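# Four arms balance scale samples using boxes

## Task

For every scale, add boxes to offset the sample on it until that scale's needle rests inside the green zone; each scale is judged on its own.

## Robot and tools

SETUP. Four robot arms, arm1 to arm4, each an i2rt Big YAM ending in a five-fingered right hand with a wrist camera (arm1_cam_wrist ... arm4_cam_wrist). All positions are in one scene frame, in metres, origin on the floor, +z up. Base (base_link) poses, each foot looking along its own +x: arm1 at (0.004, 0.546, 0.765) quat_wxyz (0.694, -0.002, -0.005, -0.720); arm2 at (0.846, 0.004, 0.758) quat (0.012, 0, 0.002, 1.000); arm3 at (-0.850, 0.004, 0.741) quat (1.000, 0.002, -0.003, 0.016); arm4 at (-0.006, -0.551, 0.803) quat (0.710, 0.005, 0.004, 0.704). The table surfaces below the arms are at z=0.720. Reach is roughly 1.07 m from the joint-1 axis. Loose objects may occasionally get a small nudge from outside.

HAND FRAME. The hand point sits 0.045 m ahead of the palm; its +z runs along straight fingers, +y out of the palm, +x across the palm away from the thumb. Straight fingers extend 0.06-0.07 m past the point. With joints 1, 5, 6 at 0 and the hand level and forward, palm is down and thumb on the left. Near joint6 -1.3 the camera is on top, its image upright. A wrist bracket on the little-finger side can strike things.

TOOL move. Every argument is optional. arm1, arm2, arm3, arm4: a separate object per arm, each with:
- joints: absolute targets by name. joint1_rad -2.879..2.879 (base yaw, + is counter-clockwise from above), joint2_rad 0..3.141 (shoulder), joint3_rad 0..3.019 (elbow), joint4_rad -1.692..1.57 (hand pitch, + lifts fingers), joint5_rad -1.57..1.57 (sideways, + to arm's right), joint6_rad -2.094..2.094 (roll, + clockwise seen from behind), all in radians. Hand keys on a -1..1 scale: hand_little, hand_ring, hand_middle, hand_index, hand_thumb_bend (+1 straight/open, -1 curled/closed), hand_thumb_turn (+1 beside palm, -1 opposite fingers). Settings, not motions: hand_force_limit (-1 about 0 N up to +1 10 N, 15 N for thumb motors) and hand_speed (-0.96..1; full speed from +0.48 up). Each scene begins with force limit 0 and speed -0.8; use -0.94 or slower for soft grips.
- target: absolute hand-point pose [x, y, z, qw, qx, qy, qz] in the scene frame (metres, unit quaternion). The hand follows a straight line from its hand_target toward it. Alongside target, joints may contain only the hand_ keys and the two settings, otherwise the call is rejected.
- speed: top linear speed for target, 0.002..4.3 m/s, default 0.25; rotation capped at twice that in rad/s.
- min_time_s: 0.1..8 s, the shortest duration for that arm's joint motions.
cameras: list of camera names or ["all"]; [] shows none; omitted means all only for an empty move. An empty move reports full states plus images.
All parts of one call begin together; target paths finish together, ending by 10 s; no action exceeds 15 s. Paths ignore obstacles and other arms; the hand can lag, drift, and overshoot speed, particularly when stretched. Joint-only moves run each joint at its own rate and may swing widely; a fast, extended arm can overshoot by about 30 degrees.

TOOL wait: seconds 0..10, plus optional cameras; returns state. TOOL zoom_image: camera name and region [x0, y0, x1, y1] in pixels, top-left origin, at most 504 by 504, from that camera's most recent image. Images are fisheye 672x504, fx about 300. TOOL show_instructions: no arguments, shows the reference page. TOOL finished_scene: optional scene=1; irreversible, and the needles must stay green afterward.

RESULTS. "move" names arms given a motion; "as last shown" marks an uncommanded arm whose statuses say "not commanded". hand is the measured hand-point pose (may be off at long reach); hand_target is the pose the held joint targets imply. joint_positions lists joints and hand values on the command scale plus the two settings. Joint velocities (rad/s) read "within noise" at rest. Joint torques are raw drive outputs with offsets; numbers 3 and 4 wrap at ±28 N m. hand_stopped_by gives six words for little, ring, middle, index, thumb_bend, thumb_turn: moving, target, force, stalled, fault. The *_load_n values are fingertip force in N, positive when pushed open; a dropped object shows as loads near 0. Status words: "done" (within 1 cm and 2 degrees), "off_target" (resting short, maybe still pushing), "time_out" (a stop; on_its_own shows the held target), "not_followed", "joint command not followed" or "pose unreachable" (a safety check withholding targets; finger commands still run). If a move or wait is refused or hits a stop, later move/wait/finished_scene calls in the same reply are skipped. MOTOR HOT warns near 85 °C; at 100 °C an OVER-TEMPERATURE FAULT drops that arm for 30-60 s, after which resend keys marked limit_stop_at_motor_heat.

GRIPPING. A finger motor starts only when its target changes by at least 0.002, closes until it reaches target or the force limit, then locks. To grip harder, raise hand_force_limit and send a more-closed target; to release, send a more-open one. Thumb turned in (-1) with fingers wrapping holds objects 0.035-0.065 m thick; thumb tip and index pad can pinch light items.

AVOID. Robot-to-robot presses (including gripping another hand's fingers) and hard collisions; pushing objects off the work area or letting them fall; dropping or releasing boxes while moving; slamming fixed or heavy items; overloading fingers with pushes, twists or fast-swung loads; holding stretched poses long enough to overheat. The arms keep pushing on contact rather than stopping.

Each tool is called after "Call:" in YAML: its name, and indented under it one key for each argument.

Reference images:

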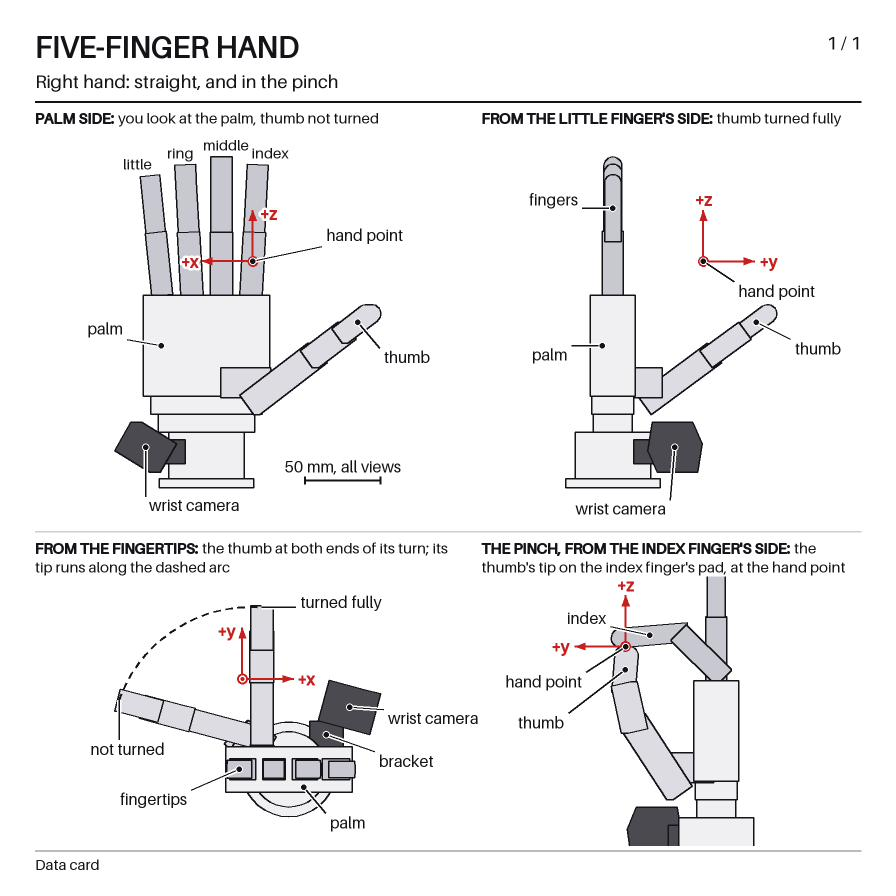

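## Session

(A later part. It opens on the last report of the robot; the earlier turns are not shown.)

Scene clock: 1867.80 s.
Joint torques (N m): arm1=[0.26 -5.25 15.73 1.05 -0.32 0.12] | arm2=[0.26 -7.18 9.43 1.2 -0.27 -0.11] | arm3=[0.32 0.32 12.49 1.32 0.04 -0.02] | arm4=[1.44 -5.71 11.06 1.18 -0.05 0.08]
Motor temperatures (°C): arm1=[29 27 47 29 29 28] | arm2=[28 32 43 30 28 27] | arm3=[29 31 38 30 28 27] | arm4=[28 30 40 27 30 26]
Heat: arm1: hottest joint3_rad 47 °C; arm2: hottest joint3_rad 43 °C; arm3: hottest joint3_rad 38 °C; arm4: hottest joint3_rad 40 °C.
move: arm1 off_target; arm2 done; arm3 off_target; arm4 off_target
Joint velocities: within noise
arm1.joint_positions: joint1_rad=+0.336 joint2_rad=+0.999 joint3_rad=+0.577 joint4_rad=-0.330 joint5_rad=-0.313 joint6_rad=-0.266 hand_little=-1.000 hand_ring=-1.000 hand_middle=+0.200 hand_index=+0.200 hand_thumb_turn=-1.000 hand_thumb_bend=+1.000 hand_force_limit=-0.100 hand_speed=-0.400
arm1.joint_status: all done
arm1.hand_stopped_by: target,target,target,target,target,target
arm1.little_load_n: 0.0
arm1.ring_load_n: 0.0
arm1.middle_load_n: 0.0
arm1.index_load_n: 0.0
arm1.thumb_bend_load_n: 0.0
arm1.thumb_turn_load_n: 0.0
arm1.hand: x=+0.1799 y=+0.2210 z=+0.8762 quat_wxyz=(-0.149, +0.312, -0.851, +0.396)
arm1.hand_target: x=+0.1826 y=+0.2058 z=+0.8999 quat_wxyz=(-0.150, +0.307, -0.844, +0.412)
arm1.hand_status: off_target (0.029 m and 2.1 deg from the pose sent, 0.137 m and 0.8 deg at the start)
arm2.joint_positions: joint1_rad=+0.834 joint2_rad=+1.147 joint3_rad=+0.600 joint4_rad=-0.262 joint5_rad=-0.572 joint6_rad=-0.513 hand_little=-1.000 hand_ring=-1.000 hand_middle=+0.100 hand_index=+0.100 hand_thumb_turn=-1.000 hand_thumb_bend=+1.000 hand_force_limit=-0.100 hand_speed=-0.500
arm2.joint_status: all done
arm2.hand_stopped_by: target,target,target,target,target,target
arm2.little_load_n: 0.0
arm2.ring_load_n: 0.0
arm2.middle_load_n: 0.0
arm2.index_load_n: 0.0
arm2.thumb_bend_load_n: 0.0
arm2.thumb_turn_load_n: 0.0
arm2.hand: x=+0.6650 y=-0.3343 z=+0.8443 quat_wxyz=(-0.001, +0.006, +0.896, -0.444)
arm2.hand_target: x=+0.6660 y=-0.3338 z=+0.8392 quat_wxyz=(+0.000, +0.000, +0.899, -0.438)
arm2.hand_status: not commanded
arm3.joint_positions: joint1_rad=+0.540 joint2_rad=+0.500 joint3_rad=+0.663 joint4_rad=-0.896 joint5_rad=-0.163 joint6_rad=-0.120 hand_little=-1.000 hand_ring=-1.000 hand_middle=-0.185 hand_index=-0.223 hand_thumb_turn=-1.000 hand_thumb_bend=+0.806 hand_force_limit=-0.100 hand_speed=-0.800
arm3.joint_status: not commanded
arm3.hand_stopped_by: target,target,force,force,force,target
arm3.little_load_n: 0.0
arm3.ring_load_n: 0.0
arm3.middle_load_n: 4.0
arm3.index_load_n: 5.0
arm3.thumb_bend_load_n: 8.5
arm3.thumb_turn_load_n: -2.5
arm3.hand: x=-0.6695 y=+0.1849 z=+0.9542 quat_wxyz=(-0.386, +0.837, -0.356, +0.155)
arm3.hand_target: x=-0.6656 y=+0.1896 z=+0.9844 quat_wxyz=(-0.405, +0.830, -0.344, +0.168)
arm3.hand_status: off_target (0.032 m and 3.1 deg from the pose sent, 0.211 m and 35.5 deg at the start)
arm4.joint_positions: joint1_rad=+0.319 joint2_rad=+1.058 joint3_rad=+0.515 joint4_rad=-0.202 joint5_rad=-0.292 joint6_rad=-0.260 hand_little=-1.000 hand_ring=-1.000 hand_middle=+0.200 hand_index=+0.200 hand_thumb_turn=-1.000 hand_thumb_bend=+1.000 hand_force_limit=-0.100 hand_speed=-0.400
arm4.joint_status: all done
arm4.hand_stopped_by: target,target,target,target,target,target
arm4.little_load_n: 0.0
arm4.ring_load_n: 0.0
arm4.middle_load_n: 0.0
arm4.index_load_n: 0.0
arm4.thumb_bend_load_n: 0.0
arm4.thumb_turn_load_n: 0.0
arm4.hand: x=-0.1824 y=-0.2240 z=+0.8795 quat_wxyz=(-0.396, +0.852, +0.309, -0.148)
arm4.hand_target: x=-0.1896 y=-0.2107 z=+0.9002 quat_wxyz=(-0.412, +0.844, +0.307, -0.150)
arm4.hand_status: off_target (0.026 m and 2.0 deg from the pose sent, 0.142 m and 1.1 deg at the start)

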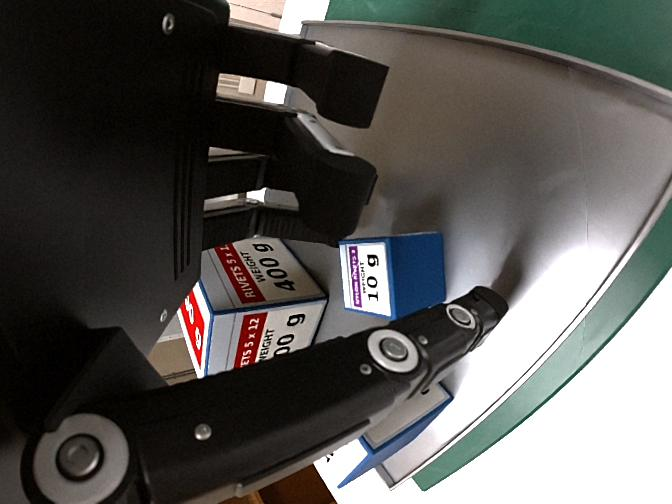

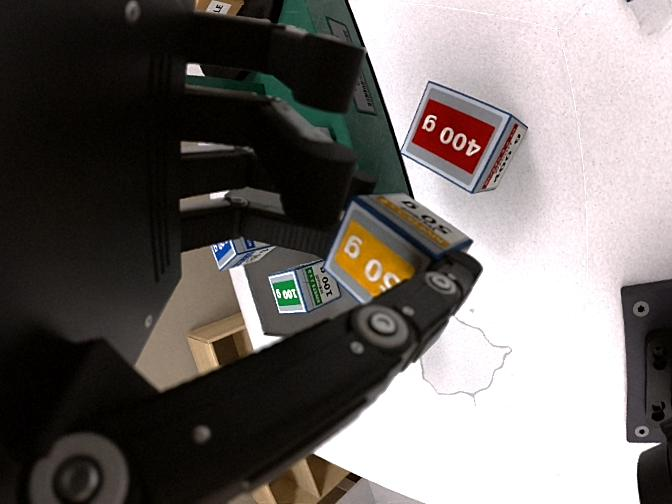

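Call:
move:
  arm1: {"target":[0.0844,-0.0925,0.865,0.0229,-0.047,0.8975,-0.4378],"speed":0.35}
  arm4: {"target":[-0.399,-0.077,0.865,0.4145,-0.8498,-0.2926,0.1427],"speed":0.35}
  arm2: {"target":[0.668,-0.333,0.925,0,0,-0.8988,0.4384],"speed":0.15}
  arm3: {"target":[-0.743,0.425,0.955,0.4384,-0.8988,0,0],"speed":0.35}
  cameras: ["arm1_cam_wrist","arm2_cam_wrist","arm3_cam_wrist","arm4_cam_wrist"]

Scene clock: 1875.80 s.
Joint torques (N m): arm1=[0.62 -14.15 15.57 2.09 0.16 0.23] | arm2=[0.15 -7.36 13.67 0.94 -0.25 -0.08] | arm3=[-0.03 -6.18 12.42 2.44 -0.27 0] | arm4=[1.14 -13.57 10.67 2.07 0.09 0.07]
Motor temperatures (°C): arm1=[29 27 47 29 29 28] | arm2=[28 32 43 30 28 27] | arm3=[29 31 40 30 28 27] | arm4=[28 30 41 27 30 26]
Heat: arm1: hottest joint3_rad 47 °C; arm2: hottest joint3_rad 43 °C; arm3: hottest joint3_rad 40 °C; arm4: hottest joint3_rad 41 °C.
move: arm1 off_target; arm2 off_target; arm3 off_target; arm4 off_target
Joint velocities: within noise
arm1.joint_positions: joint1_rad=+0.113 joint2_rad=+1.689 joint3_rad=+1.128 joint4_rad=-0.162 joint5_rad=-0.027 joint6_rad=-0.036 hand_little=-1.000 hand_ring=-1.000 hand_middle=+0.200 hand_index=+0.200 hand_thumb_turn=-1.000 hand_thumb_bend=+1.000 hand_force_limit=-0.100 hand_speed=-0.400
arm1.joint_status: not commanded
arm1.hand_stopped_by: target,target,target,target,target,target
arm1.little_load_n: 0.0
arm1.ring_load_n: 0.0
arm1.middle_load_n: 0.0
arm1.index_load_n: 0.0
arm1.thumb_bend_load_n: 0.0
arm1.thumb_turn_load_n: 0.0
arm1.hand: x=+0.0834 y=-0.0667 z=+0.8439 quat_wxyz=(-0.022, +0.056, -0.908, +0.415)
arm1.hand_target: x=+0.0841 y=-0.0907 z=+0.8657 quat_wxyz=(-0.023, +0.047, -0.897, +0.438)
arm1.hand_status: off_target (0.033 m and 3.0 deg from the pose sent, 0.328 m and 34.5 deg at the start)
arm2.joint_positions: joint1_rad=+0.836 joint2_rad=+1.040 joint3_rad=+0.723 joint4_rad=-0.543 joint5_rad=-0.569 joint6_rad=-0.513 hand_little=-1.000 hand_ring=-1.000 hand_middle=+0.100 hand_index=+0.100 hand_thumb_turn=-1.000 hand_thumb_bend=+1.000 hand_force_limit=-0.100 hand_speed=-0.500
arm2.joint_status: not commanded
arm2.hand_stopped_by: target,target,target,target,target,target
arm2.little_load_n: 0.0
arm2.ring_load_n: 0.0
arm2.middle_load_n: 0.0
arm2.index_load_n: 0.0
arm2.thumb_bend_load_n: 0.0
arm2.thumb_turn_load_n: 0.0
arm2.hand: x=+0.6747 y=-0.3243 z=+0.9064 quat_wxyz=(+0.013, +0.013, +0.904, -0.427)
arm2.hand_target: x=+0.6683 y=-0.3327 z=+0.9251 quat_wxyz=(+0.000, +0.000, +0.899, -0.439)
arm2.hand_status: off_target (0.022 m and 2.6 deg from the pose sent, 0.081 m and 1.0 deg at the start)
arm3.joint_positions: joint1_rad=+1.102 joint2_rad=+1.081 joint3_rad=+0.837 joint4_rad=-0.554 joint5_rad=-0.334 joint6_rad=-0.262 hand_little=-1.000 hand_ring=-1.000 hand_middle=-0.185 hand_index=-0.223 hand_thumb_turn=-1.000 hand_thumb_bend=+0.806 hand_force_limit=-0.100 hand_speed=-0.800
arm3.joint_status: not commanded
arm3.hand_stopped_by: target,target,force,force,force,target
arm3.little_load_n: 0.0
arm3.ring_load_n: 0.0
arm3.middle_load_n: 4.0
arm3.index_load_n: 5.0
arm3.thumb_bend_load_n: 8.5
arm3.thumb_turn_load_n: -2.5
arm3.hand: x=-0.7499 y=+0.4016 z=+0.9203 quat_wxyz=(-0.403, +0.915, -0.016, -0.014)
arm3.hand_target: x=-0.7438 y=+0.4225 z=+0.9554 quat_wxyz=(-0.438, +0.899, +0.000, +0.000)
arm3.hand_status: off_target (0.042 m and 5.0 deg from the pose sent, 0.251 m and 45.8 deg at the start)
arm4.joint_positions: joint1_rad=+0.649 joint2_rad=+1.691 joint3_rad=+1.012 joint4_rad=-0.051 joint5_rad=-0.014 joint6_rad=-0.030 hand_little=-1.000 hand_ring=-1.000 hand_middle=+0.200 hand_index=+0.200 hand_thumb_turn=-1.000 hand_thumb_bend=+1.000 hand_force_limit=-0.100 hand_speed=-0.400
arm4.joint_status: not commanded
arm4.hand_stopped_by: target,target,target,target,target,target
arm4.little_load_n: 0.0
arm4.ring_load_n: 0.0
arm4.middle_load_n: -0.5
arm4.index_load_n: 0.0
arm4.thumb_bend_load_n: 0.0
arm4.thumb_turn_load_n: 0.0
arm4.hand: x=-0.3833 y=-0.0958 z=+0.8420 quat_wxyz=(-0.390, +0.860, +0.301, -0.134)
arm4.hand_target: x=-0.3981 y=-0.0783 z=+0.8658 quat_wxyz=(-0.414, +0.850, +0.293, -0.143)
arm4.hand_status: off_target (0.034 m and 3.4 deg from the pose sent, 0.262 m and 2.9 deg at the start)

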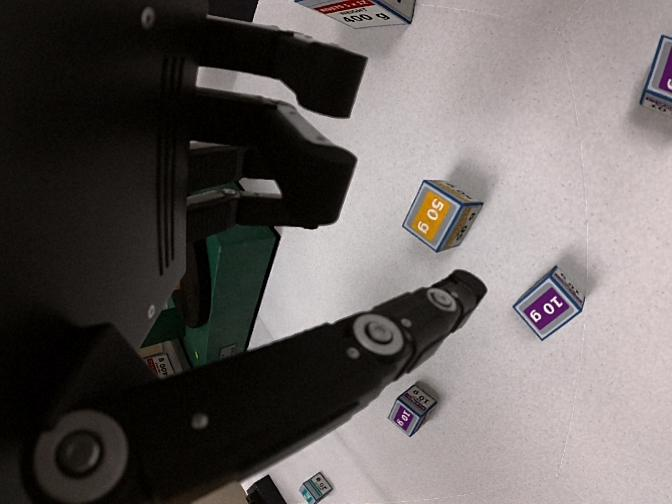

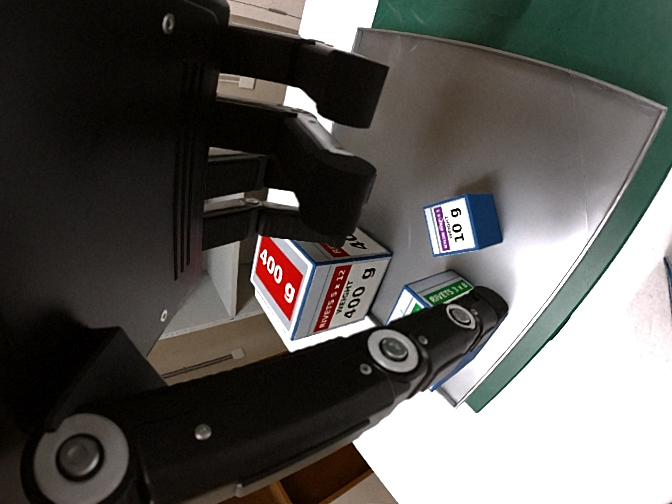

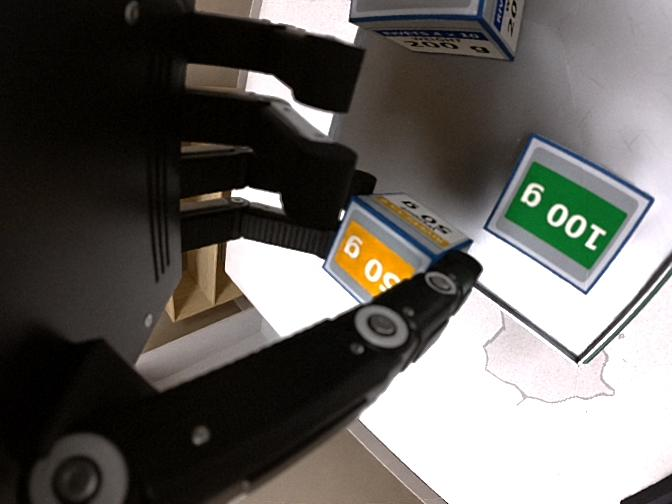

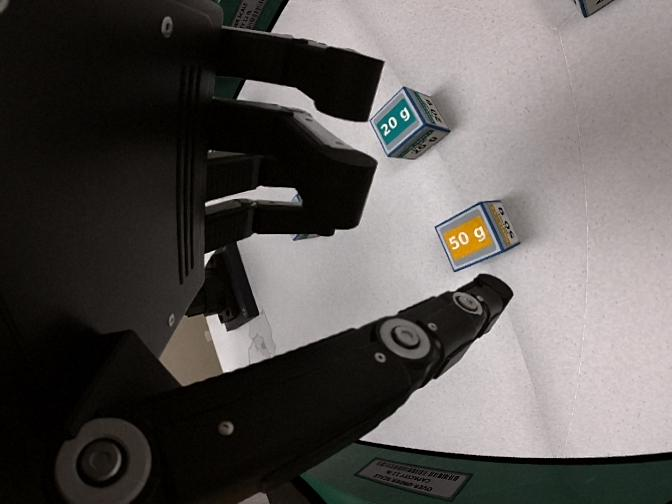

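Call:
move:
  arm1: {"target":[0.0859,-0.074,0.805,0,0,0.8988,-0.4384],"speed":0.2}
  arm4: {"target":[-0.3735,-0.0974,0.805,0.4373,-0.8966,-0.0627,0.0306],"speed":0.3}
  arm2: {"target":[0.71,-0.25,1.03,0,0,-0.8988,0.4384],"speed":0.35}
  arm3: {"target":[-0.745,0.43,0.915,0.4384,-0.8988,0,0],"speed":0.15}
  cameras: ["arm1_cam_wrist","arm4_cam_wrist","arm3_cam_wrist"]

Scene clock: 1908.13 s.
Joint torques (N m): arm1=[1.26 -14.1 9.1 2.78 0.23 0.21] | arm2=[-0.73 -2.84 13.83 0.83 -0.54 -0.18] | arm3=[0.03 -5.6 7.75 2.69 -0.1 -0.03] | arm4=[1.38 -13.22 6.83 1.72 0.34 0.1]
Motor temperatures (°C): arm1=[29 28 51 29 29 28] | arm2=[28 32 46 30 28 27] | arm3=[29 31 43 30 28 27] | arm4=[28 31 41 27 29 26]
Heat: arm1: hottest joint3_rad 51 °C; arm2: hottest joint3_rad 46 °C; arm3: hottest joint3_rad 43 °C; arm4: hottest joint3_rad 41 °C.
move: arm1 done; arm2 off_target; arm3 done; arm4 done
Joint velocities: within noise
arm1.joint_positions: joint1_rad=+0.132 joint2_rad=+1.736 joint3_rad=+1.070 joint4_rad=-0.009 joint5_rad=+0.078 joint6_rad=+0.047 hand_little=-1.000 hand_ring=-1.000 hand_middle=+0.200 hand_index=+0.200 hand_thumb_turn=-1.000 hand_thumb_bend=+1.000 hand_force_limit=-0.100 hand_speed=-0.400
arm1.joint_status: not commanded
arm1.hand_stopped_by: target,target,target,target,target,target
arm1.little_load_n: 0.0
arm1.ring_load_n: 0.0
arm1.middle_load_n: 0.0
arm1.index_load_n: 0.0
arm1.thumb_bend_load_n: 0.0
arm1.thumb_turn_load_n: 0.5
arm1.hand: x=+0.0810 y=-0.0751 z=+0.8136 quat_wxyz=(+0.003, +0.004, -0.899, +0.439)
arm1.hand_target: x=+0.0858 y=-0.0739 z=+0.8052 quat_wxyz=(+0.000, +0.000, -0.899, +0.438)
arm1.hand_status: done (0.010 m and 0.6 deg from the pose sent, 0.040 m and 7.4 deg at the start)
arm2.joint_positions: joint1_rad=+0.732 joint2_rad=+0.752 joint3_rad=+0.866 joint4_rad=-1.025 joint5_rad=-0.642 joint6_rad=-0.616 hand_little=-1.000 hand_ring=-1.000 hand_middle=+0.100 hand_index=+0.100 hand_thumb_turn=-1.000 hand_thumb_bend=+1.000 hand_force_limit=-0.100 hand_speed=-0.500
arm2.joint_status: not commanded
arm2.hand_stopped_by: target,target,target,target,target,target
arm2.little_load_n: 0.0
arm2.ring_load_n: 0.0
arm2.middle_load_n: 0.0
arm2.index_load_n: 0.0
arm2.thumb_bend_load_n: 0.0
arm2.thumb_turn_load_n: 0.0
arm2.hand: x=+0.7169 y=-0.2478 z=+1.0140 quat_wxyz=(+0.013, +0.009, +0.903, -0.430)
arm2.hand_target: x=+0.7103 y=-0.2499 z=+1.0299 quat_wxyz=(+0.000, +0.000, +0.899, -0.438)
arm2.hand_status: off_target (0.018 m and 2.1 deg from the pose sent, 0.149 m and 2.6 deg at the start)
arm3.joint_positions: joint1_rad=+1.111 joint2_rad=+1.121 joint3_rad=+0.823 joint4_rad=-0.430 joint5_rad=-0.329 joint6_rad=-0.263 hand_little=-1.000 hand_ring=-1.000 hand_middle=-0.185 hand_index=-0.223 hand_thumb_turn=-1.000 hand_thumb_bend=+0.806 hand_force_limit=-0.100 hand_speed=-0.800
arm3.joint_status: not commanded
arm3.hand_stopped_by: target,target,force,force,force,target
arm3.little_load_n: 0.0
arm3.ring_load_n: 0.0
arm3.middle_load_n: 4.0
arm3.index_load_n: 5.0
arm3.thumb_bend_load_n: 8.5
arm3.thumb_turn_load_n: -2.5
arm3.hand: x=-0.7424 y=+0.4250 z=+0.9145 quat_wxyz=(-0.432, +0.902, -0.006, -0.001)
arm3.hand_target: x=-0.7451 y=+0.4299 z=+0.9151 quat_wxyz=(-0.438, +0.899, +0.000, +0.000)
arm3.hand_status: done (0.006 m and 1.0 deg from the pose sent, 0.029 m and 5.0 deg at the start)
arm4.joint_positions: joint1_rad=+0.759 joint2_rad=+1.742 joint3_rad=+0.932 joint4_rad=+0.027 joint5_rad=+0.475 joint6_rad=+0.394 hand_little=-1.000 hand_ring=-1.000 hand_middle=+0.200 hand_index=+0.200 hand_thumb_turn=-1.000 hand_thumb_bend=+1.000 hand_force_limit=-0.100 hand_speed=-0.400
arm4.joint_status: not commanded
arm4.hand_stopped_by: target,target,target,target,target,target
arm4.little_load_n: 0.0
arm4.ring_load_n: 0.0
arm4.middle_load_n: 0.0
arm4.index_load_n: 0.0
arm4.thumb_bend_load_n: 0.0
arm4.thumb_turn_load_n: 0.0
arm4.hand: x=-0.3680 y=-0.0989 z=+0.8015 quat_wxyz=(-0.432, +0.899, +0.068, -0.025)
arm4.hand_target: x=-0.3735 y=-0.0975 z=+0.8050 quat_wxyz=(-0.437, +0.897, +0.063, -0.031)
arm4.hand_status: done (0.007 m and 1.1 deg from the pose sent, 0.038 m and 30.6 deg at the start)
pictures: arm1_cam_wrist, arm3_cam_wrist, arm4_cam_wrist

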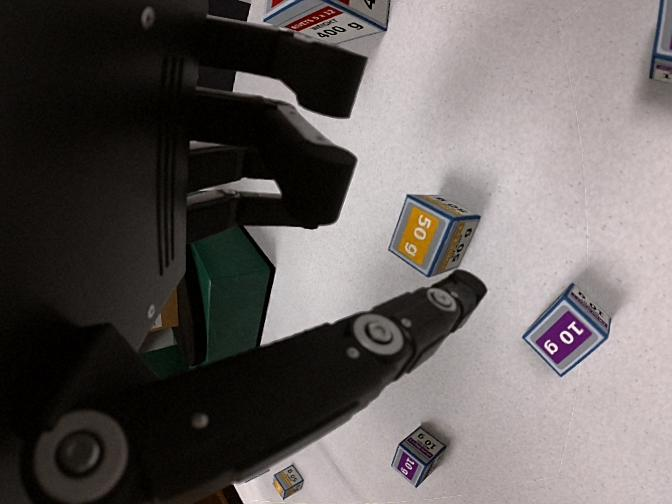

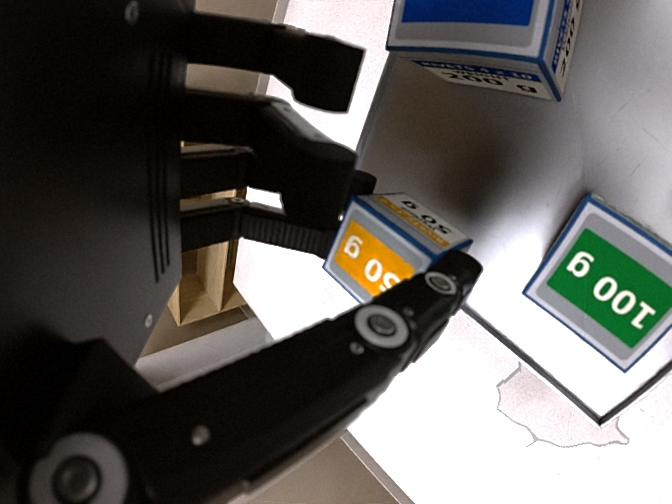

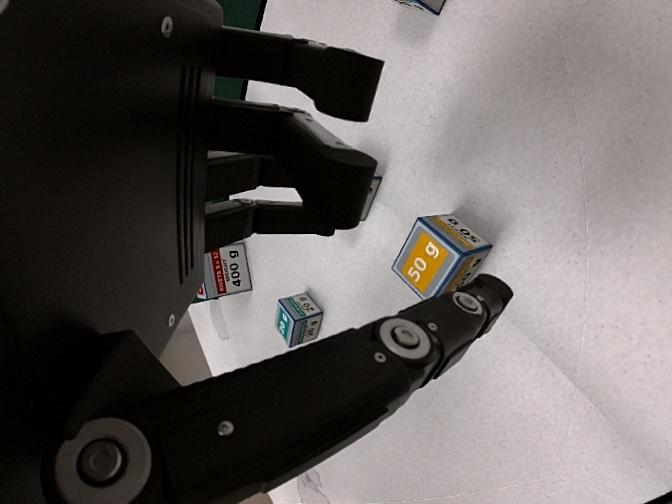

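Call:
move:
  arm1: {"target":[0.0945,-0.0745,0.742,0,0,0.8988,-0.4384],"speed":0.12,"joints":{"hand_speed":-0.8}}
  arm4: {"target":[-0.3825,-0.1035,0.748,0.438,-0.8979,-0.0392,0.0191],"speed":0.12,"joints":{"hand_speed":-0.8}}
  arm2: {"joints":{"joint1_rad":1.15,"joint2_rad":0.594,"joint3_rad":1.421,"joint4_rad":-1.139,"joint5_rad":0.038,"joint6_rad":-1.383,"hand_speed":0.3,"hand_ring":1.0,"hand_little":1.0},"min_time_s":1.3}
  arm3: {"target":[-0.744,0.427,0.861,0.4384,-0.8988,0,0],"speed":0.12}
  cameras: ["arm1_cam_wrist","arm4_cam_wrist","arm3_cam_wrist","arm2_cam_wrist"]

Call:
zoom_image:
  camera: "arm2_cam_wrist"
  region: [350, 150, 480, 250]

Scene clock: 1937.93 s.
Joint torques (N m): arm1=[1.38 -15.15 8.18 2.71 0.23 0.22] | arm2=[-0.32 2.73 10.09 1.21 0.18 -0.24] | arm3=[0.09 -5.36 7.1 2.63 -0.12 0] | arm4=[1.49 -14.39 5.87 2.1 0.39 0.1]
Motor temperatures (°C): arm1=[29 29 47 29 29 28] | arm2=[28 32 46 30 28 27] | arm3=[29 31 39 30 28 27] | arm4=[28 31 40 27 30 26]
Heat: arm1: hottest joint3_rad 47 °C; arm2: hottest joint3_rad 46 °C; arm3: hottest joint3_rad 39 °C; arm4: hottest joint3_rad 40 °C.
move: arm1 done; arm2 done; arm3 done; arm4 off_target
Joint velocities: within noise
arm1.joint_positions: joint1_rad=+0.149 joint2_rad=+1.865 joint3_rad=+1.030 joint4_rad=+0.150 joint5_rad=+0.091 joint6_rad=+0.057 hand_little=-1.000 hand_ring=-1.000 hand_middle=+0.200 hand_index=+0.200 hand_thumb_turn=-1.000 hand_thumb_bend=+1.000 hand_force_limit=-0.100 hand_speed=-0.800
arm1.joint_status: all done
arm1.hand_stopped_by: target,target,target,target,target,target
arm1.little_load_n: 0.0
arm1.ring_load_n: 0.0
arm1.middle_load_n: 0.0
arm1.index_load_n: 0.0
arm1.thumb_bend_load_n: 0.0
arm1.thumb_turn_load_n: 0.0
arm1.hand: x=+0.0897 y=-0.0746 z=+0.7454 quat_wxyz=(+0.003, +0.004, -0.901, +0.435)
arm1.hand_target: x=+0.0944 y=-0.0744 z=+0.7420 quat_wxyz=(+0.000, +0.000, -0.899, +0.438)
arm1.hand_status: done (0.006 m and 0.8 deg from the pose sent, 0.073 m and 0.6 deg at the start)
arm2.joint_positions: joint1_rad=+1.144 joint2_rad=+0.588 joint3_rad=+1.400 joint4_rad=-1.132 joint5_rad=+0.035 joint6_rad=-1.366 hand_little=+1.000 hand_ring=+1.000 hand_middle=+0.100 hand_index=+0.100 hand_thumb_turn=-1.000 hand_thumb_bend=+1.000 hand_force_limit=-0.100 hand_speed=+0.300
arm2.joint_status: all done
arm2.hand_stopped_by: target,target,target,target,target,target
arm2.little_load_n: 0.0
arm2.ring_load_n: 0.0
arm2.middle_load_n: -0.5
arm2.index_load_n: 0.0
arm2.thumb_bend_load_n: 0.0
arm2.thumb_turn_load_n: 0.0
arm2.hand: x=+0.6846 y=-0.1900 z=+1.3086 quat_wxyz=(-0.471, -0.348, +0.731, -0.350)
arm2.hand_target: x=+0.6854 y=-0.1889 z=+1.3169 quat_wxyz=(-0.476, -0.355, +0.725, -0.349)
arm2.hand_status: not commanded
arm3.joint_positions: joint1_rad=+1.111 joint2_rad=+1.172 joint3_rad=+0.719 joint4_rad=-0.262 joint5_rad=-0.331 joint6_rad=-0.262 hand_little=-1.000 hand_ring=-1.000 hand_middle=-0.185 hand_index=-0.223 hand_thumb_turn=-1.000 hand_thumb_bend=+0.806 hand_force_limit=-0.100 hand_speed=-0.800
arm3.joint_status: not commanded
arm3.hand_stopped_by: target,target,force,force,force,target
arm3.little_load_n: 0.0
arm3.ring_load_n: 0.0
arm3.middle_load_n: 4.0
arm3.index_load_n: 4.0
arm3.thumb_bend_load_n: 8.5
arm3.thumb_turn_load_n: -2.5
arm3.hand: x=-0.7424 y=+0.4253 z=+0.8658 quat_wxyz=(-0.437, +0.899, -0.004, +0.000)
arm3.hand_target: x=-0.7441 y=+0.4269 z=+0.8611 quat_wxyz=(-0.438, +0.899, +0.000, +0.000)
arm3.hand_status: done (0.005 m and 0.5 deg from the pose sent, 0.054 m and 1.1 deg at the start)
arm4.joint_positions: joint1_rad=+0.793 joint2_rad=+1.882 joint3_rad=+0.925 joint4_rad=+0.122 joint5_rad=+0.536 joint6_rad=+0.465 hand_little=-1.000 hand_ring=-1.000 hand_middle=+0.200 hand_index=+0.200 hand_thumb_turn=-1.000 hand_thumb_bend=+1.000 hand_force_limit=-0.100 hand_speed=-0.800
arm4.joint_status: all done
arm4.hand_stopped_by: target,target,target,target,target,target
arm4.little_load_n: 0.0
arm4.ring_load_n: 0.0
arm4.middle_load_n: 0.0
arm4.index_load_n: 0.0
arm4.thumb_bend_load_n: 0.0
arm4.thumb_turn_load_n: 0.0
arm4.hand: x=-0.3744 y=-0.1073 z=+0.7400 quat_wxyz=(-0.427, +0.903, +0.047, -0.008)
arm4.hand_target: x=-0.3824 y=-0.1037 z=+0.7482 quat_wxyz=(-0.438, +0.898, +0.039, -0.019)
arm4.hand_status: off_target (0.012 m and 2.0 deg from the pose sent, 0.056 m and 3.4 deg at the start)
pictures: arm1_cam_wrist, arm2_cam_wrist, arm3_cam_wrist, arm4_cam_wrist

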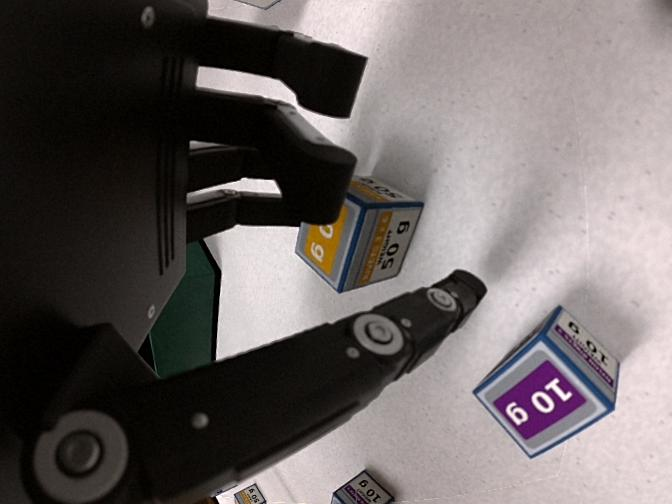

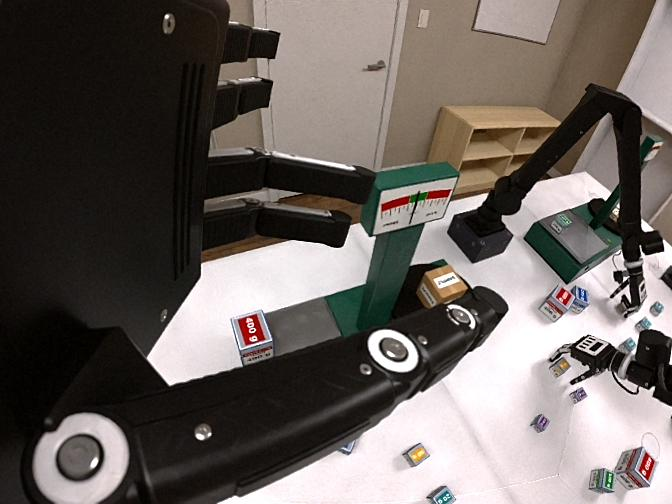

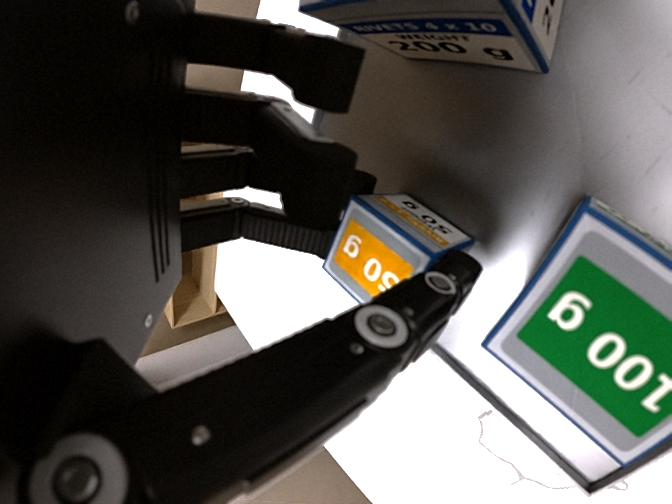

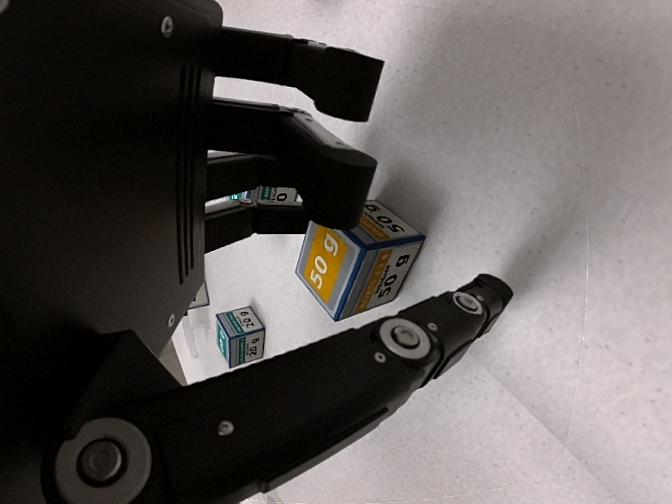

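Scaled by 3.877 from the camera's image (finer frame: 960x720).

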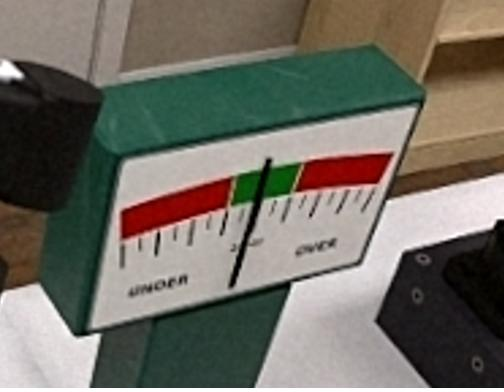

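Call:
move:
  arm1: {"joints":{"hand_force_limit":-0.1,"hand_speed":-0.8,"hand_thumb_bend":0.4,"hand_index":-0.3,"hand_middle":-0.3}}
  arm4: {"joints":{"hand_force_limit":-0.1,"hand_speed":-0.8,"hand_thumb_bend":0.4,"hand_index":-0.3,"hand_middle":-0.3}}
  arm3: {"target":[-0.744,0.427,0.853,0.4384,-0.8988,0,0],"speed":0.12}
  cameras: ["arm1_cam_wrist","arm4_cam_wrist"]

Scene clock: 1956.90 s.
Joint torques (N m): arm1=[1.49 -15.09 8.21 2.76 0.21 0.23] | arm2=[-0.32 2.78 10.25 1.35 0.18 -0.17] | arm3=[-0.85 -5.83 6.58 2.24 -0.18 -0.02] | arm4=[1.32 -14.45 5.87 2.15 0.38 0.09]
Motor temperatures (°C): arm1=[29 29 46 29 29 28] | arm2=[28 31 45 30 28 27] | arm3=[29 31 39 30 28 27] | arm4=[28 31 40 27 30 26]
Heat: arm1: hottest joint3_rad 46 °C; arm2: hottest joint3_rad 45 °C; arm3: hottest joint3_rad 39 °C; arm4: hottest joint3_rad 40 °C.
move: arm1 off_target; arm3 off_target; arm4 off_target
Joint velocities: within noise
arm1.joint_positions: joint1_rad=+0.149 joint2_rad=+1.865 joint3_rad=+1.030 joint4_rad=+0.150 joint5_rad=+0.092 joint6_rad=+0.057 hand_little=-1.000 hand_ring=-1.000 hand_middle=-0.221 hand_index=-0.278 hand_thumb_turn=-1.000 hand_thumb_bend=+0.788 hand_force_limit=-0.100 hand_speed=-0.800
arm1.joint_status: hand_middle off_target (ended at -0.221, target -0.300); hand_index off_target (ended at -0.278, target -0.300); hand_thumb_bend off_target (ended at +0.788, target +0.400); the others done
arm1.hand_stopped_by: target,target,force,force,force,target
arm1.little_load_n: 0.0
arm1.ring_load_n: 0.0
arm1.middle_load_n: 2.0
arm1.index_load_n: 5.5
arm1.thumb_bend_load_n: 9.0
arm1.thumb_turn_load_n: -2.0
arm1.hand: x=+0.0897 y=-0.0747 z=+0.7454 quat_wxyz=(+0.004, +0.004, -0.901, +0.435)
arm1.hand_target: x=+0.0944 y=-0.0744 z=+0.7420 quat_wxyz=(+0.000, +0.000, -0.899, +0.438)
arm1.hand_status: not commanded
arm2: as last shown
arm2.joint_positions: joint1_rad=+1.144 joint2_rad=+0.588 joint3_rad=+1.400 joint4_rad=-1.132 joint5_rad=+0.035 joint6_rad=-1.367 hand_little=+1.000 hand_ring=+1.000 hand_middle=+0.100 hand_index=+0.100 hand_thumb_turn=-1.000 hand_thumb_bend=+1.000 hand_force_limit=-0.100 hand_speed=+0.300
arm2.middle_load_n: 0.0
arm2.thumb_turn_load_n: 0.5
arm2.hand: x=+0.6845 y=-0.1900 z=+1.3086 quat_wxyz=(-0.471, -0.349, +0.731, -0.350)
arm3.joint_positions: joint1_rad=+1.111 joint2_rad=+1.174 joint3_rad=+0.711 joint4_rad=-0.233 joint5_rad=-0.331 joint6_rad=-0.262 hand_little=-1.000 hand_ring=-1.000 hand_middle=-0.185 hand_index=-0.223 hand_thumb_turn=-1.000 hand_thumb_bend=+0.806 hand_force_limit=-0.100 hand_speed=-0.800
arm3.joint_status: not commanded
arm3.hand_stopped_by: target,target,force,force,force,target
arm3.little_load_n: 0.0
arm3.ring_load_n: 0.0
arm3.middle_load_n: 4.0
arm3.index_load_n: 4.0
arm3.thumb_bend_load_n: 8.5
arm3.thumb_turn_load_n: -3.0
arm3.hand: x=-0.7412 y=+0.4280 z=+0.8652 quat_wxyz=(-0.445, +0.896, -0.003, +0.003)
arm3.hand_target: x=-0.7442 y=+0.4267 z=+0.8533 quat_wxyz=(-0.438, +0.899, +0.000, +0.000)
arm3.hand_status: off_target (0.013 m and 1.0 deg from the pose sent, 0.013 m and 0.5 deg at the start)
arm4.joint_positions: joint1_rad=+0.793 joint2_rad=+1.882 joint3_rad=+0.925 joint4_rad=+0.122 joint5_rad=+0.537 joint6_rad=+0.465 hand_little=-1.000 hand_ring=-1.000 hand_middle=-0.300 hand_index=-0.260 hand_thumb_turn=-1.000 hand_thumb_bend=+0.767 hand_force_limit=-0.100 hand_speed=-0.800
arm4.joint_status: hand_index off_target (ended at -0.260, target -0.300); hand_thumb_bend off_target (ended at +0.767, target +0.400); the others done
arm4.hand_stopped_by: target,target,target,force,force,target
arm4.little_load_n: 0.0
arm4.ring_load_n: 0.0
arm4.middle_load_n: 1.0
arm4.index_load_n: 5.5
arm4.thumb_bend_load_n: 8.5
arm4.thumb_turn_load_n: -3.0
arm4.hand: x=-0.3743 y=-0.1072 z=+0.7401 quat_wxyz=(-0.428, +0.903, +0.046, -0.008)
arm4.hand_target: x=-0.3824 y=-0.1037 z=+0.7482 quat_wxyz=(-0.438, +0.898, +0.039, -0.019)
arm4.hand_status: not commanded

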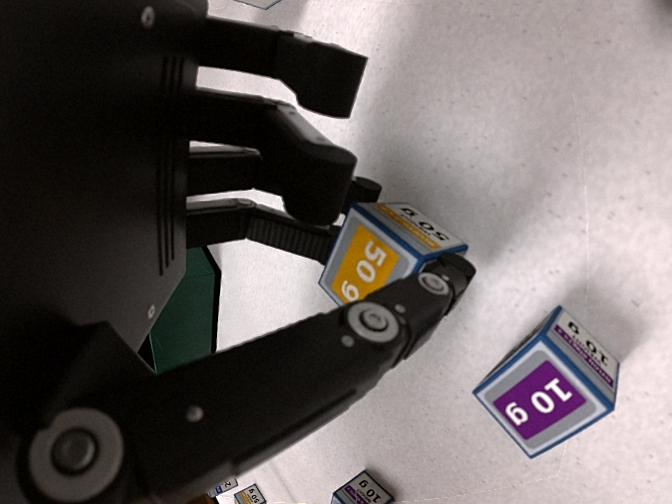

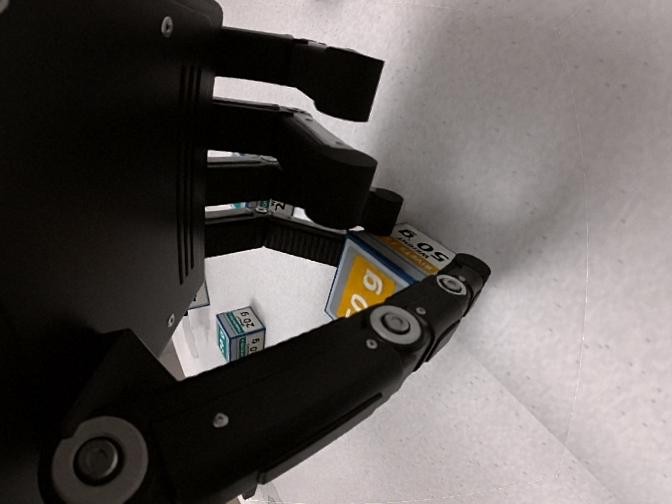

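Call:
move:
  arm1: {"target":[0.0925,-0.065,0.87,0,0,0.8988,-0.4384],"speed":0.25}
  arm4: {"target":[-0.375,-0.11,0.87,0.438,-0.8979,-0.0392,0.0191],"speed":0.25}
  arm3: {"joints":{"hand_speed":-0.4,"hand_thumb_bend":1.0,"hand_index":0.2,"hand_middle":0.2}}
  cameras: ["arm4_cam_wrist"]

Call:
move:
  arm1: {"target":[0.2,0.325,0.985,0.2192,-0.4494,0.7783,-0.3797],"speed":0.42}
  arm4: {"target":[-0.21,-0.325,0.985,0.3797,-0.7783,-0.4494,0.2192],"speed":0.35}
  arm3: {"target":[-0.745,0.42,0.97,0.4384,-0.8988,0,0],"speed":0.2}
  cameras: ["arm1_cam_wrist","arm3_cam_wrist","arm4_cam_wrist"]

Scene clock: 1968.77 s.
Joint torques (N m): arm1=[1.2 -13.16 14.93 1.16 0.16 0.22] | arm2=[-0.26 3.02 10.24 1.52 0.21 -0.17] | arm3=[-0.56 -6.3 7.15 2.37 -0.1 -0.02] | arm4=[1.55 -12.57 10.15 1.01 0.38 0.09]
Motor temperatures (°C): arm1=[29 29 45 29 29 28] | arm2=[28 31 44 30 28 27] | arm3=[29 31 38 30 28 27] | arm4=[28 31 40 27 30 26]
Heat: arm1: hottest joint3_rad 45 °C; arm2: hottest joint3_rad 44 °C; arm3: hottest joint3_rad 38 °C; arm4: hottest joint3_rad 40 °C.
move: arm1 off_target; arm3 done; arm4 off_target
Joint velocities: within noise
arm1.joint_positions: joint1_rad=+0.149 joint2_rad=+1.621 joint3_rad=+1.056 joint4_rad=-0.138 joint5_rad=+0.092 joint6_rad=+0.057 hand_little=-1.000 hand_ring=-1.000 hand_middle=-0.221 hand_index=-0.278 hand_thumb_turn=-1.000 hand_thumb_bend=+0.788 hand_force_limit=-0.100 hand_speed=-0.800
arm1.joint_status: not commanded
arm1.hand_stopped_by: target,target,force,force,force,target
arm1.little_load_n: 0.0
arm1.ring_load_n: 0.0
arm1.middle_load_n: 2.0
arm1.index_load_n: 6.0
arm1.thumb_bend_load_n: 9.0
arm1.thumb_turn_load_n: -2.0
arm1.hand: x=+0.0864 y=-0.0477 z=+0.8526 quat_wxyz=(+0.004, +0.004, -0.905, +0.426)
arm1.hand_target: x=+0.0924 y=-0.0639 z=+0.8701 quat_wxyz=(+0.000, +0.000, -0.899, +0.439)
arm1.hand_status: off_target (0.025 m and 1.7 deg from the pose sent, 0.125 m and 0.8 deg at the start)
arm2: as last shown
arm3.joint_positions: joint1_rad=+1.111 joint2_rad=+1.186 joint3_rad=+0.702 joint4_rad=-0.232 joint5_rad=-0.332 joint6_rad=-0.262 hand_little=-1.000 hand_ring=-1.000 hand_middle=+0.200 hand_index=+0.200 hand_thumb_turn=-1.000 hand_thumb_bend=+1.000 hand_force_limit=-0.100 hand_speed=-0.400
arm3.joint_status: all done
arm3.hand_stopped_by: target,target,target,target,target,target
arm3.little_load_n: 0.0
arm3.ring_load_n: 0.0
arm3.middle_load_n: 0.0
arm3.index_load_n: 0.0
arm3.thumb_bend_load_n: 0.0
arm3.thumb_turn_load_n: 0.0
arm3.hand: x=-0.7427 y=+0.4248 z=+0.8561 quat_wxyz=(-0.437, +0.900, -0.004, +0.000)
arm3.hand_target: x=-0.7442 y=+0.4267 z=+0.8533 quat_wxyz=(-0.438, +0.899, +0.000, +0.000)
arm3.hand_status: not commanded
arm4.joint_positions: joint1_rad=+0.793 joint2_rad=+1.612 joint3_rad=+0.948 joint4_rad=-0.174 joint5_rad=+0.537 joint6_rad=+0.465 hand_little=-1.000 hand_ring=-1.000 hand_middle=-0.300 hand_index=-0.259 hand_thumb_turn=-1.000 hand_thumb_bend=+0.767 hand_force_limit=-0.100 hand_speed=-0.800
arm4.joint_status: not commanded
arm4.hand_stopped_by: target,target,target,force,force,target
arm4.little_load_n: 0.0
arm4.ring_load_n: 0.0
arm4.middle_load_n: 0.0
arm4.index_load_n: 6.0
arm4.thumb_bend_load_n: 8.0
arm4.thumb_turn_load_n: -3.0
arm4.hand: x=-0.3606 y=-0.1198 z=+0.8515 quat_wxyz=(-0.426, +0.903, +0.047, -0.007)
arm4.hand_target: x=-0.3745 y=-0.1106 z=+0.8702 quat_wxyz=(-0.438, +0.898, +0.039, -0.019)
arm4.hand_status: off_target (0.025 m and 2.3 deg from the pose sent, 0.130 m and 2.0 deg at the start)

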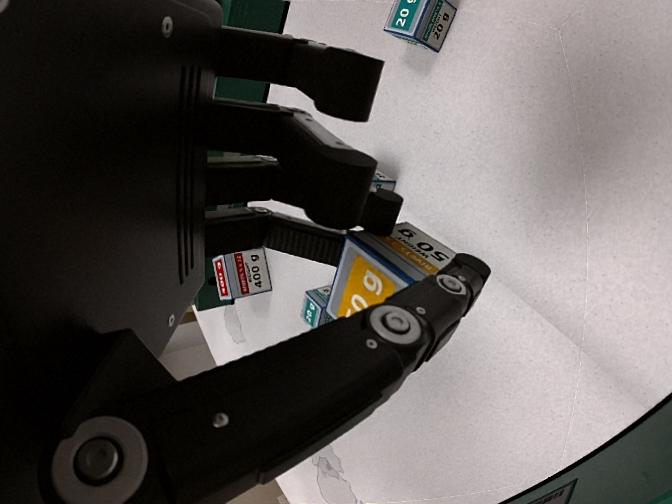

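Scene clock: 1971.20 s.
Joint torques (N m): arm1=[1.14 -1.38 11.45 1.06 -0.13 -0.09] | arm2=[0.62 2.73 10.3 1.14 0.22 -0.14] | arm3=[-0.73 -6.59 12.12 1.07 -0.27 -0.12] | arm4=[0.21 -2.02 11.04 1.13 -0.39 -0.06]
Motor temperatures (°C): arm1=[29 28 45 29 29 28] | arm2=[28 31 44 30 28 27] | arm3=[29 31 38 30 28 27] | arm4=[28 31 40 27 30 26]
Heat: arm1: hottest joint3_rad 45 °C; arm2: hottest joint3_rad 44 °C; arm3: hottest joint3_rad 38 °C; arm4: hottest joint3_rad 40 °C.
move: arm1 done; arm3 off_target; arm4 off_target
Joint velocities: within noise
arm1.joint_positions: joint1_rad=+0.433 joint2_rad=+0.696 joint3_rad=+0.731 joint4_rad=-0.801 joint5_rad=-0.499 joint6_rad=-0.421 hand_little=-1.000 hand_ring=-1.000 hand_middle=-0.221 hand_index=-0.278 hand_thumb_turn=-1.000 hand_thumb_bend=+0.788 hand_force_limit=-0.100 hand_speed=-0.800
arm1.joint_status: not commanded
arm1.hand_stopped_by: target,target,force,force,force,target
arm1.little_load_n: 0.0
arm1.ring_load_n: 0.0
arm1.middle_load_n: 2.0
arm1.index_load_n: 5.5
arm1.thumb_bend_load_n: 9.5
arm1.thumb_turn_load_n: -2.0
arm1.hand: x=+0.2013 y=+0.3219 z=+0.9901 quat_wxyz=(-0.221, +0.443, -0.777, +0.387)
arm1.hand_target: x=+0.2000 y=+0.3250 z=+0.9851 quat_wxyz=(-0.219, +0.449, -0.778, +0.380)
arm1.hand_status: done (0.006 m and 1.2 deg from the pose sent, 0.411 m and 59.8 deg at the start)
arm2: as last shown
arm2.thumb_turn_load_n: 0.0
arm3.joint_positions: joint1_rad=+1.111 joint2_rad=+1.066 joint3_rad=+0.870 joint4_rad=-0.569 joint5_rad=-0.334 joint6_rad=-0.262 hand_little=-1.000 hand_ring=-1.000 hand_middle=+0.200 hand_index=+0.200 hand_thumb_turn=-1.000 hand_thumb_bend=+1.000 hand_force_limit=-0.100 hand_speed=-0.400
arm3.joint_status: not commanded
arm3.hand_stopped_by: target,target,target,target,target,target
arm3.little_load_n: 0.0
arm3.ring_load_n: 0.0
arm3.middle_load_n: 0.0
arm3.index_load_n: 0.0
arm3.thumb_bend_load_n: 0.0
arm3.thumb_turn_load_n: 0.0
arm3.hand: x=-0.7514 y=+0.4078 z=+0.9404 quat_wxyz=(-0.417, +0.909, -0.008, -0.010)
arm3.hand_target: x=-0.7455 y=+0.4189 z=+0.9699 quat_wxyz=(-0.439, +0.899, +0.000, +0.000)
arm3.hand_status: off_target (0.033 m and 3.1 deg from the pose sent, 0.114 m and 0.6 deg at the start)
arm4.joint_positions: joint1_rad=+0.461 joint2_rad=+0.716 joint3_rad=+0.605 joint4_rad=-0.679 joint5_rad=-0.451 joint6_rad=-0.398 hand_little=-1.000 hand_ring=-1.000 hand_middle=-0.300 hand_index=-0.259 hand_thumb_turn=-1.000 hand_thumb_bend=+0.767 hand_force_limit=-0.100 hand_speed=-0.800
arm4.joint_status: not commanded
arm4.hand_stopped_by: target,target,target,force,force,target
arm4.little_load_n: 0.0
arm4.ring_load_n: 0.0
arm4.middle_load_n: 0.0
arm4.index_load_n: 6.0
arm4.thumb_bend_load_n: 8.0
arm4.thumb_turn_load_n: -3.0
arm4.hand: x=-0.2088 y=-0.3324 z=+0.9712 quat_wxyz=(-0.369, +0.784, +0.447, -0.221)
arm4.hand_target: x=-0.2100 y=-0.3252 z=+0.9849 quat_wxyz=(-0.380, +0.778, +0.449, -0.219)
arm4.hand_status: off_target (0.016 m and 1.4 deg from the pose sent, 0.287 m and 54.9 deg at the start)

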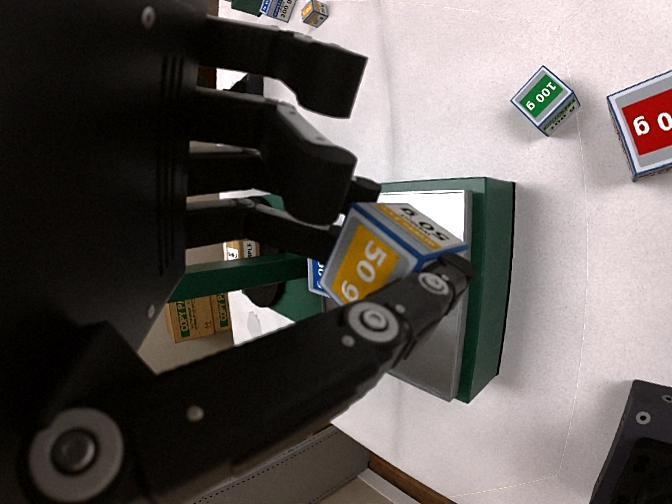

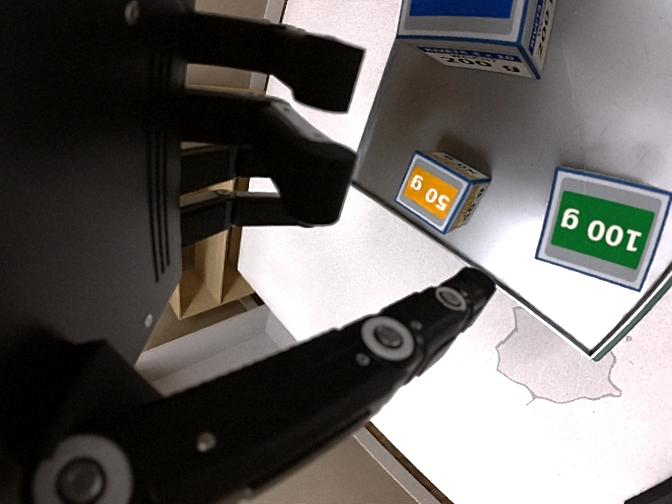

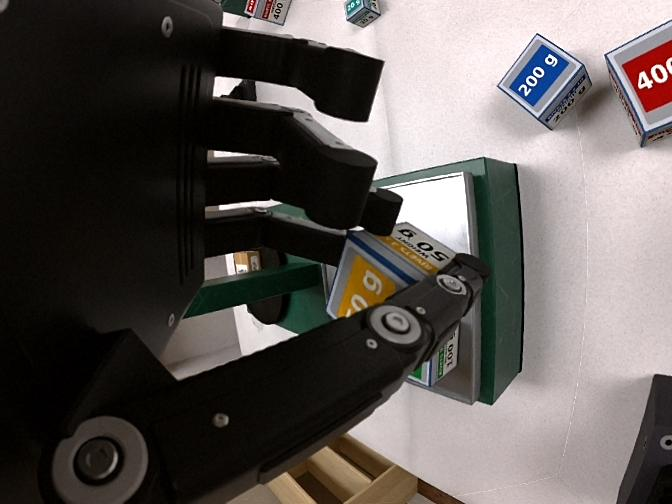

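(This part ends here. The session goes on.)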